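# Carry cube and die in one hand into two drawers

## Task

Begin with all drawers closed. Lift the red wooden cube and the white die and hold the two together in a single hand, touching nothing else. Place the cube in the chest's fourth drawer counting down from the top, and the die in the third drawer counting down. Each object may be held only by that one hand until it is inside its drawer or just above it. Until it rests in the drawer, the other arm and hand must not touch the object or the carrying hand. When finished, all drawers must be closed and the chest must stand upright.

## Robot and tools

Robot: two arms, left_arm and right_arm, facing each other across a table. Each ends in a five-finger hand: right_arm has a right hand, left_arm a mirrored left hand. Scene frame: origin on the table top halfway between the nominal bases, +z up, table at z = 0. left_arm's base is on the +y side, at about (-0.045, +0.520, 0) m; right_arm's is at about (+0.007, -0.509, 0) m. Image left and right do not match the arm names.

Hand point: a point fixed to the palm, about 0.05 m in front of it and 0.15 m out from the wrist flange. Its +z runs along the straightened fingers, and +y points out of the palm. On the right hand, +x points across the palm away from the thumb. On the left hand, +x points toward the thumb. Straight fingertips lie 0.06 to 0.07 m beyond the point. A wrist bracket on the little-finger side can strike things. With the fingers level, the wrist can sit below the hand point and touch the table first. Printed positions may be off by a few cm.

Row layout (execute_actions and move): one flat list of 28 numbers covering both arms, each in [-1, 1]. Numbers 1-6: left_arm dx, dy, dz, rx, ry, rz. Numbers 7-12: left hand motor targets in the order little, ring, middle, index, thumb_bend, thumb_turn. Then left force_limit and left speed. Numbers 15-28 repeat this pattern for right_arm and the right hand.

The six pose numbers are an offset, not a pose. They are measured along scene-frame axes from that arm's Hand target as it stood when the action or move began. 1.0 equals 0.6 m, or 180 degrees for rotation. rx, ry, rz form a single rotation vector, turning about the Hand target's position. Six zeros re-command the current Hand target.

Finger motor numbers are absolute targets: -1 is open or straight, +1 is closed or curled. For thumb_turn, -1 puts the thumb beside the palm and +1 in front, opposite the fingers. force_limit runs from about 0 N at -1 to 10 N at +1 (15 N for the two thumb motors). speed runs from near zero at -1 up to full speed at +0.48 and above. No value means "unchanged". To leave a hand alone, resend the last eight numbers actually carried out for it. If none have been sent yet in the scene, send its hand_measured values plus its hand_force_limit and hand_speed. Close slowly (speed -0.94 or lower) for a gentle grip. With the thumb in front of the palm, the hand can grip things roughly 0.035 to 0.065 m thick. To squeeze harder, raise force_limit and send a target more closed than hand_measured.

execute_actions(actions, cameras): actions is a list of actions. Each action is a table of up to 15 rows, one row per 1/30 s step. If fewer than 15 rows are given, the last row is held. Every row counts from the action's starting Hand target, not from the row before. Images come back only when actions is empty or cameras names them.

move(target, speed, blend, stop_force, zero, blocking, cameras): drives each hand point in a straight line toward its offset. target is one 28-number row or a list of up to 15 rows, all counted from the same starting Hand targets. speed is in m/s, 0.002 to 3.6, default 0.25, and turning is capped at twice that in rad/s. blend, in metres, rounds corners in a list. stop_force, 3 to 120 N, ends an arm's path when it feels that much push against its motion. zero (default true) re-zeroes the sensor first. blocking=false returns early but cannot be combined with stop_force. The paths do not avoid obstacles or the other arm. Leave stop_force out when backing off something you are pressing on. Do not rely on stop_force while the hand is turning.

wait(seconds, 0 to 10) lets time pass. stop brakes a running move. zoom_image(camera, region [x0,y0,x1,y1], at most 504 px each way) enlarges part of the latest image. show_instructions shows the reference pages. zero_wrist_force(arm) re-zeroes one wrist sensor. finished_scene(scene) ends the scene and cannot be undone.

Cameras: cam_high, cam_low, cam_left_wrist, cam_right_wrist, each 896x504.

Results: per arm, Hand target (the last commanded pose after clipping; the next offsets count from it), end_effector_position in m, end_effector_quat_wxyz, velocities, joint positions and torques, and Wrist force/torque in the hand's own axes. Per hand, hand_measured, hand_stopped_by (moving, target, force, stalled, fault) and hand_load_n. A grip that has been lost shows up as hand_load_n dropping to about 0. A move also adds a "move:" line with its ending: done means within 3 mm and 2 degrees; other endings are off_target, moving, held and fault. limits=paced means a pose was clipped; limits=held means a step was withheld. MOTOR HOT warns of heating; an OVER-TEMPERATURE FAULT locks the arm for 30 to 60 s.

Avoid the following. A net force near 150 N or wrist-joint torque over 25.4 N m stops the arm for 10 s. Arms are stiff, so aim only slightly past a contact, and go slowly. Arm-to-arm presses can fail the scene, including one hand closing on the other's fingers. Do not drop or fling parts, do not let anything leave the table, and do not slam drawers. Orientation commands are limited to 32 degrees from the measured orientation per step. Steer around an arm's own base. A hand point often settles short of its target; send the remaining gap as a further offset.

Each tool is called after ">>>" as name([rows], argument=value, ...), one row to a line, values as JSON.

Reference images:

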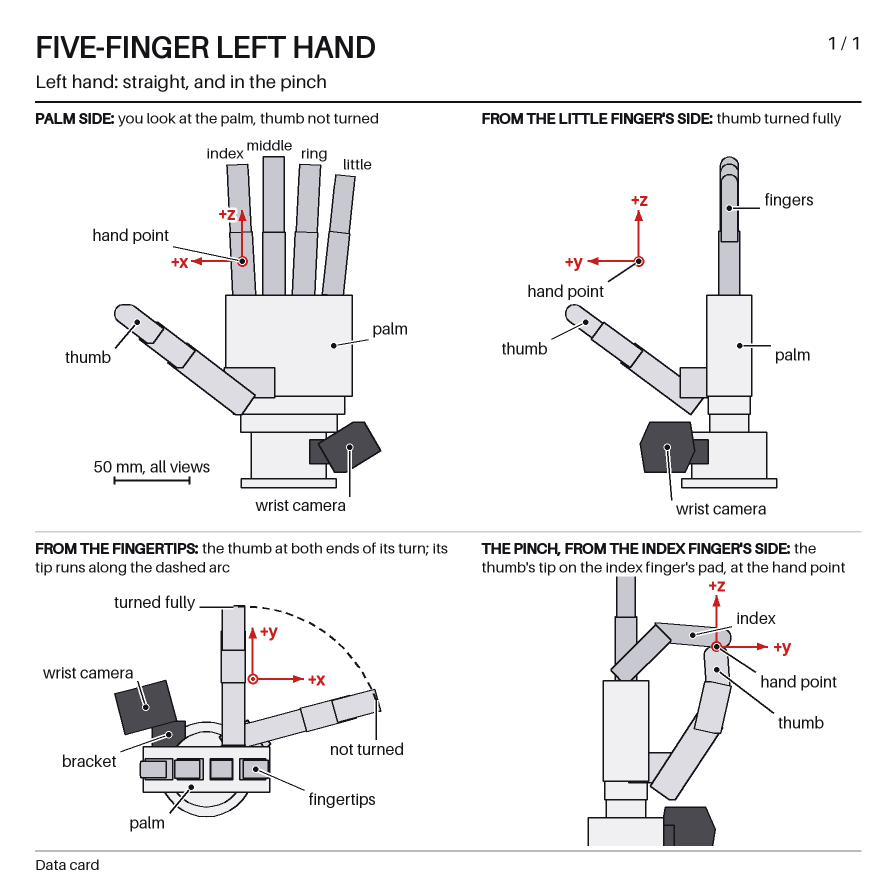

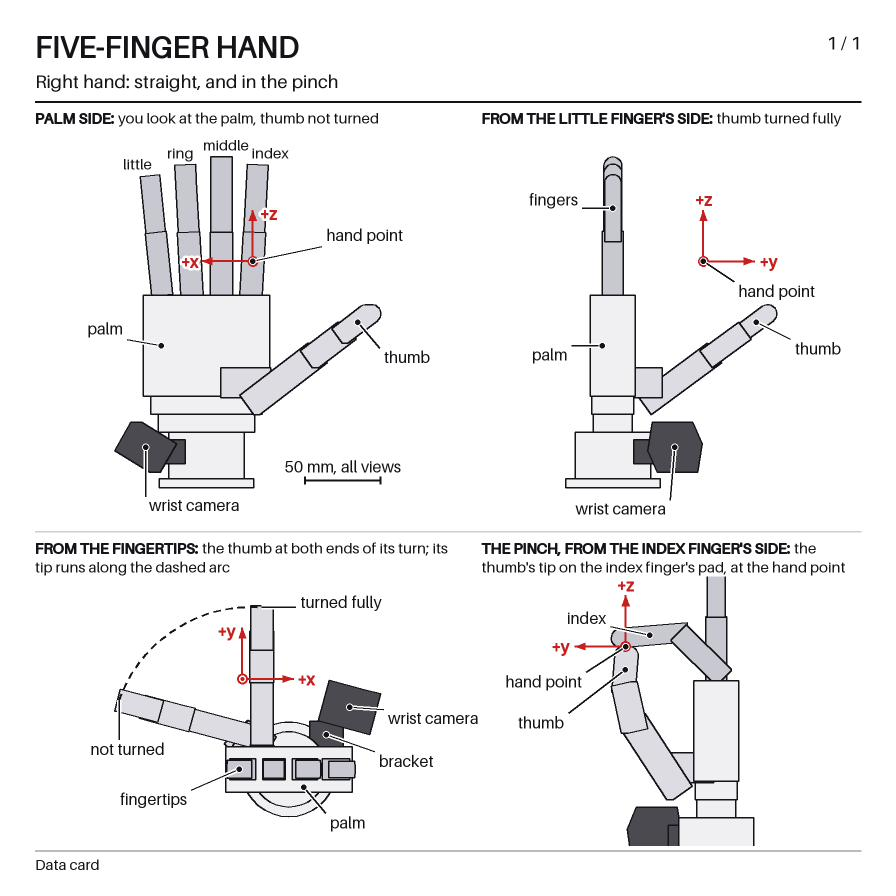

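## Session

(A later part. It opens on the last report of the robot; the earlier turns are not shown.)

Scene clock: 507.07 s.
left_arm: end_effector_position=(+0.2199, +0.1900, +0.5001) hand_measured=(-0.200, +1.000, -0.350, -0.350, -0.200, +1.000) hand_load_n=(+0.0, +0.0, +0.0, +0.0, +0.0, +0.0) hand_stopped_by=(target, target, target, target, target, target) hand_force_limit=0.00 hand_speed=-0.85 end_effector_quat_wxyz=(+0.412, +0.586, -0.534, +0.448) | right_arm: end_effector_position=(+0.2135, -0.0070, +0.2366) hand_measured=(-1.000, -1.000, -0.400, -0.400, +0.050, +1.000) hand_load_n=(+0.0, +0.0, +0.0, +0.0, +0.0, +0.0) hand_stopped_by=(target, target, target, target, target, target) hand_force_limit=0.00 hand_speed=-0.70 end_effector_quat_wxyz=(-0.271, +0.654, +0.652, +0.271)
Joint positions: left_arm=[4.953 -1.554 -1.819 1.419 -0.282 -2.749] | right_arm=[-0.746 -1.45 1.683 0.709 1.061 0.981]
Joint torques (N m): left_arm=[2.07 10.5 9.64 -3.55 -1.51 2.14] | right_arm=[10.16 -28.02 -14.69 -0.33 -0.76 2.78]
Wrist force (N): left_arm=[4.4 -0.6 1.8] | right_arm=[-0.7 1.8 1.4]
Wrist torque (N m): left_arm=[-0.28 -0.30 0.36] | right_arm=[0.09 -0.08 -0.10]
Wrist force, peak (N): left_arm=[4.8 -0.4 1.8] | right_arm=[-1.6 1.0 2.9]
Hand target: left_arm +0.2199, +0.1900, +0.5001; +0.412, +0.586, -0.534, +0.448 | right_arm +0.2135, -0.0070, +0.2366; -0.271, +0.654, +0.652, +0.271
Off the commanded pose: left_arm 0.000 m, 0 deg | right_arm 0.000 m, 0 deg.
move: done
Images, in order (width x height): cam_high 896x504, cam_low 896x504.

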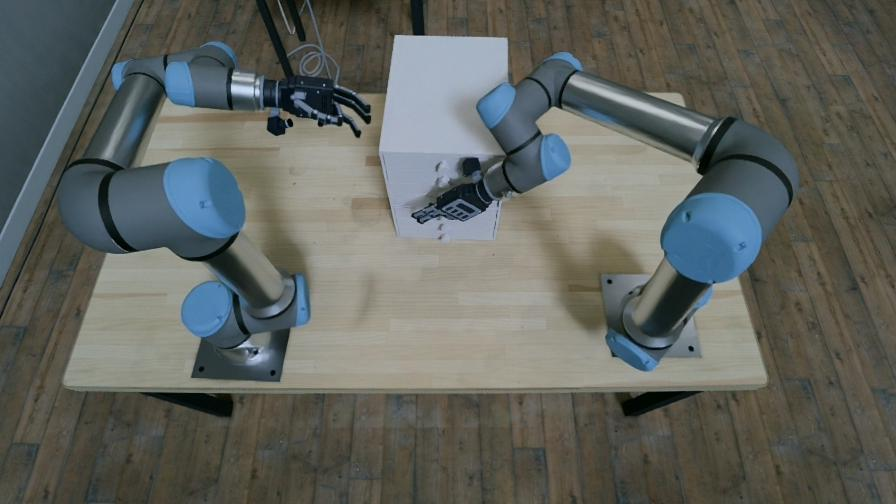

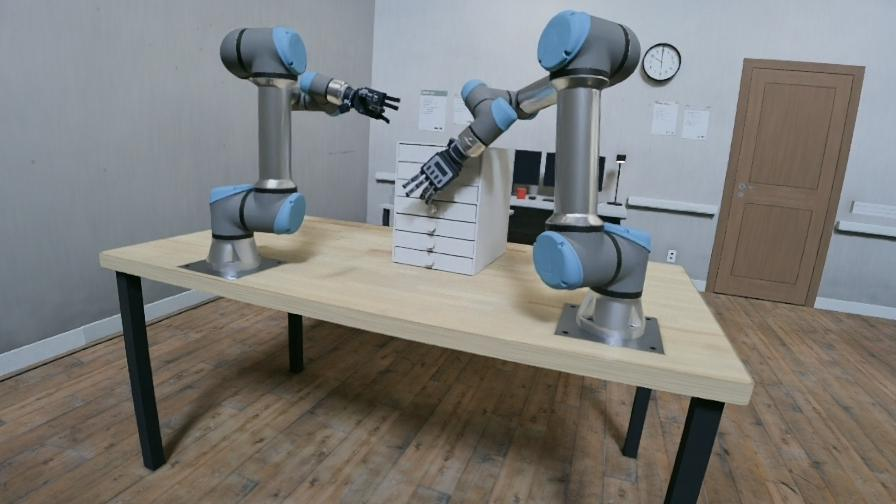

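>>> move([
  [0,0,0,0,0,0,-0.2,1,-0.35,-0.35,-0.2,1,0.0,-0.85,-0.08,0,0,0,0,0,-1,-1,-0.4,-0.4,0.05,1,0.0,-0.7],
  [0,0,0,0,0,0,-0.2,1,-0.35,-0.35,-0.2,1,0.0,-0.85,-0.16,-0.06,0.35,0,0,0,-1,-1,-0.4,-0.4,0.05,1,0.0,-0.7],
  [0,0,0,0,0,0,-0.2,1,-0.35,-0.35,-0.2,1,0.0,-0.85,0.0575,-0.155,0.4723,0,0,0,-1,-1,-0.4,-0.4,0.05,1,0.0,-0.7],
  [0,0,0,0,0,0,-0.2,1,-0.35,-0.35,-0.2,1,0.0,-0.85,0.244,-0.355,0.439,0,0,0,-1,-1,-0.4,-0.4,0.05,1,0.0,-0.7],
], blend=[0.005,0.05,0.06,0], speed=[0.08,0.2,0.3,0.3], cameras=["cam_high","cam_low"])

>>> zoom_image(camera="cam_low", region=[380, 130, 500, 290])

>>> zoom_image(camera="cam_high", region=[370, 130, 530, 260])

Scene clock: 512.60 s.
left_arm: end_effector_position=(+0.2199, +0.1900, +0.5001) hand_measured=(-0.200, +1.000, -0.350, -0.350, -0.200, +1.000) hand_load_n=(+0.0, +0.0, +0.0, +0.0, +0.0, +0.0) hand_stopped_by=(target, target, target, target, target, target) hand_force_limit=0.00 hand_speed=-0.85 end_effector_quat_wxyz=(+0.412, +0.586, -0.534, +0.448) | right_arm: end_effector_position=(+0.3599, -0.2199, +0.5000) hand_measured=(-1.000, -1.000, -0.400, -0.400, +0.050, +1.000) hand_load_n=(+0.0, +0.0, +0.5, +0.0, +0.0, +0.0) hand_stopped_by=(target, target, target, target, target, target) hand_force_limit=0.00 hand_speed=-0.70 end_effector_quat_wxyz=(-0.271, +0.654, +0.652, +0.271)
Joint positions: left_arm=[4.953 -1.554 -1.819 1.419 -0.282 -2.749] | right_arm=[-1.554 -1.532 1.243 1.856 0.784 0.006]
Joint torques (N m): left_arm=[3.15 10.06 10.21 -3.88 -1.67 1.85] | right_arm=[-11.05 -10.12 -11.68 4.82 -2.83 -2.51]
Wrist force (N): left_arm=[4.7 -0.2 1.7] | right_arm=[-0.8 1.6 1.3]
Wrist torque (N m): left_arm=[-0.23 -0.35 0.37] | right_arm=[0.16 -0.03 0.00]
Wrist force, peak (N): left_arm=[4.9 -0.4 1.7] | right_arm=[-1.5 3.2 1.0]
Hand target: left_arm +0.2199, +0.1900, +0.5001; +0.412, +0.586, -0.534, +0.448 | right_arm +0.3599, -0.2200, +0.5000; -0.271, +0.654, +0.652, +0.271
Off the commanded pose: left_arm 0.000 m, 0 deg | right_arm 0.000 m, 0 deg.
move: done
Images, in order (width x height): cam_high 896x504, cam_low 896x504.

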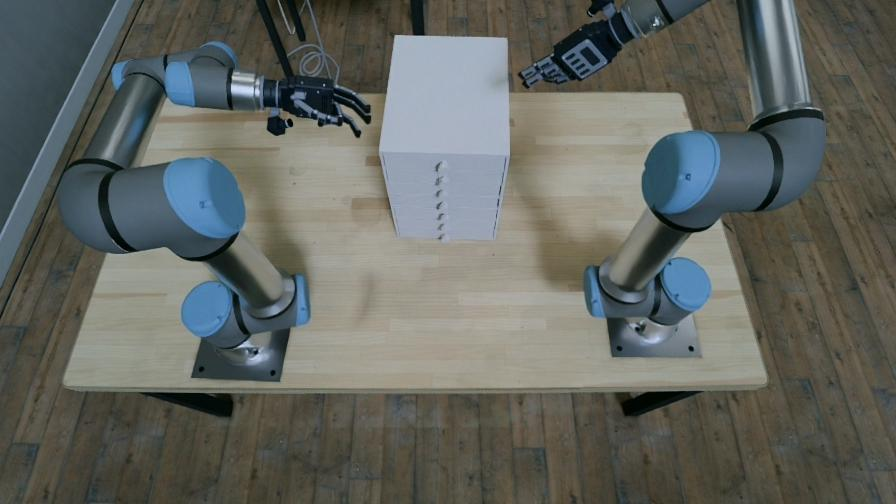

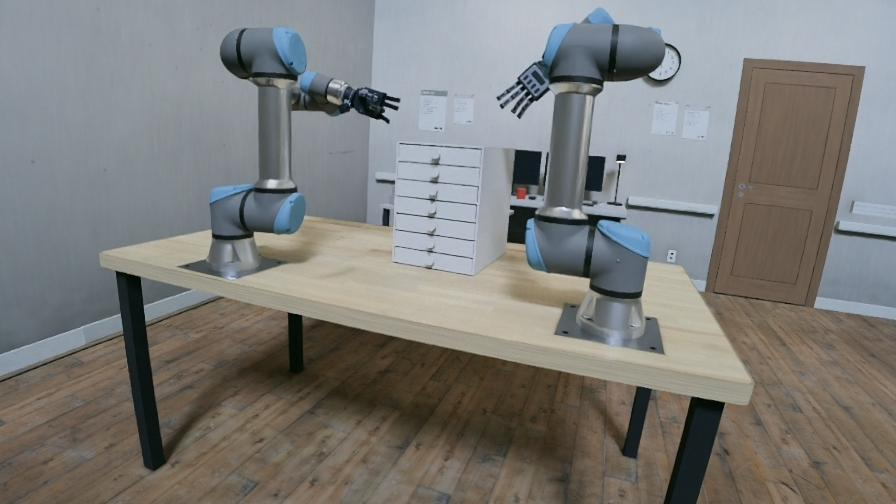

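Scaled by 3.150 from the camera's 896x504 image, which has a finer 1280x720 frame.

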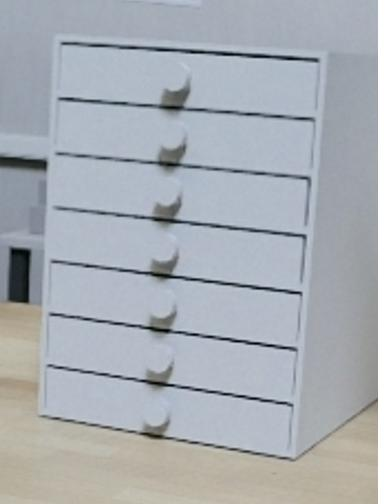

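Scaled by 3.150 from the camera's 896x504 image, which has a finer 1280x720 frame.

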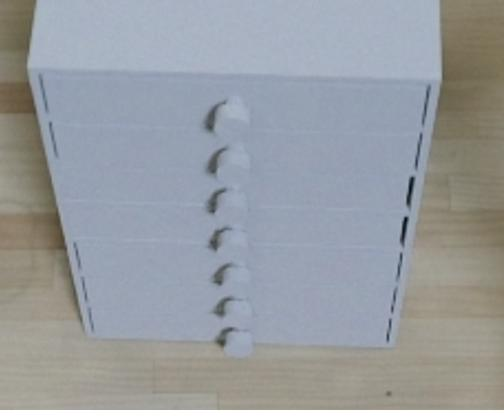

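>>> zoom_image(camera="cam_high", region=[460, 150, 512, 242])

>>> zoom_image(camera="cam_high", region=[378, 150, 430, 242])

>>> zoom_image(camera="cam_low", region=[390, 170, 490, 230])

Scaled by 5.478 from the camera's 896x504 image, which has a finer 1280x720 frame.

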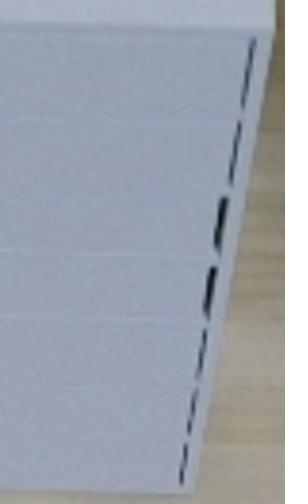

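Scaled by 5.478 from the camera's 896x504 image, which has a finer 1280x720 frame.

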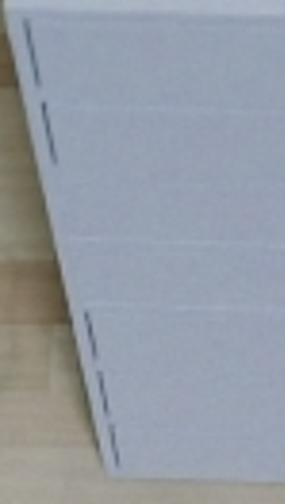

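Scaled by 5.040 from the camera's 896x504 image, which has a finer 1280x720 frame.

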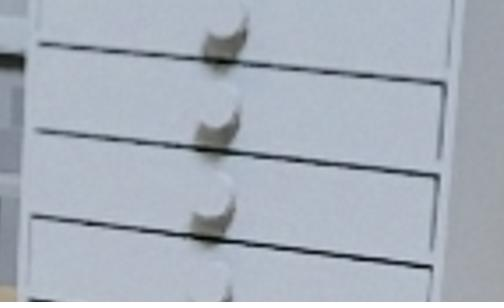

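>>> finished_scene(scene=1)

The scene is finished: the task was done.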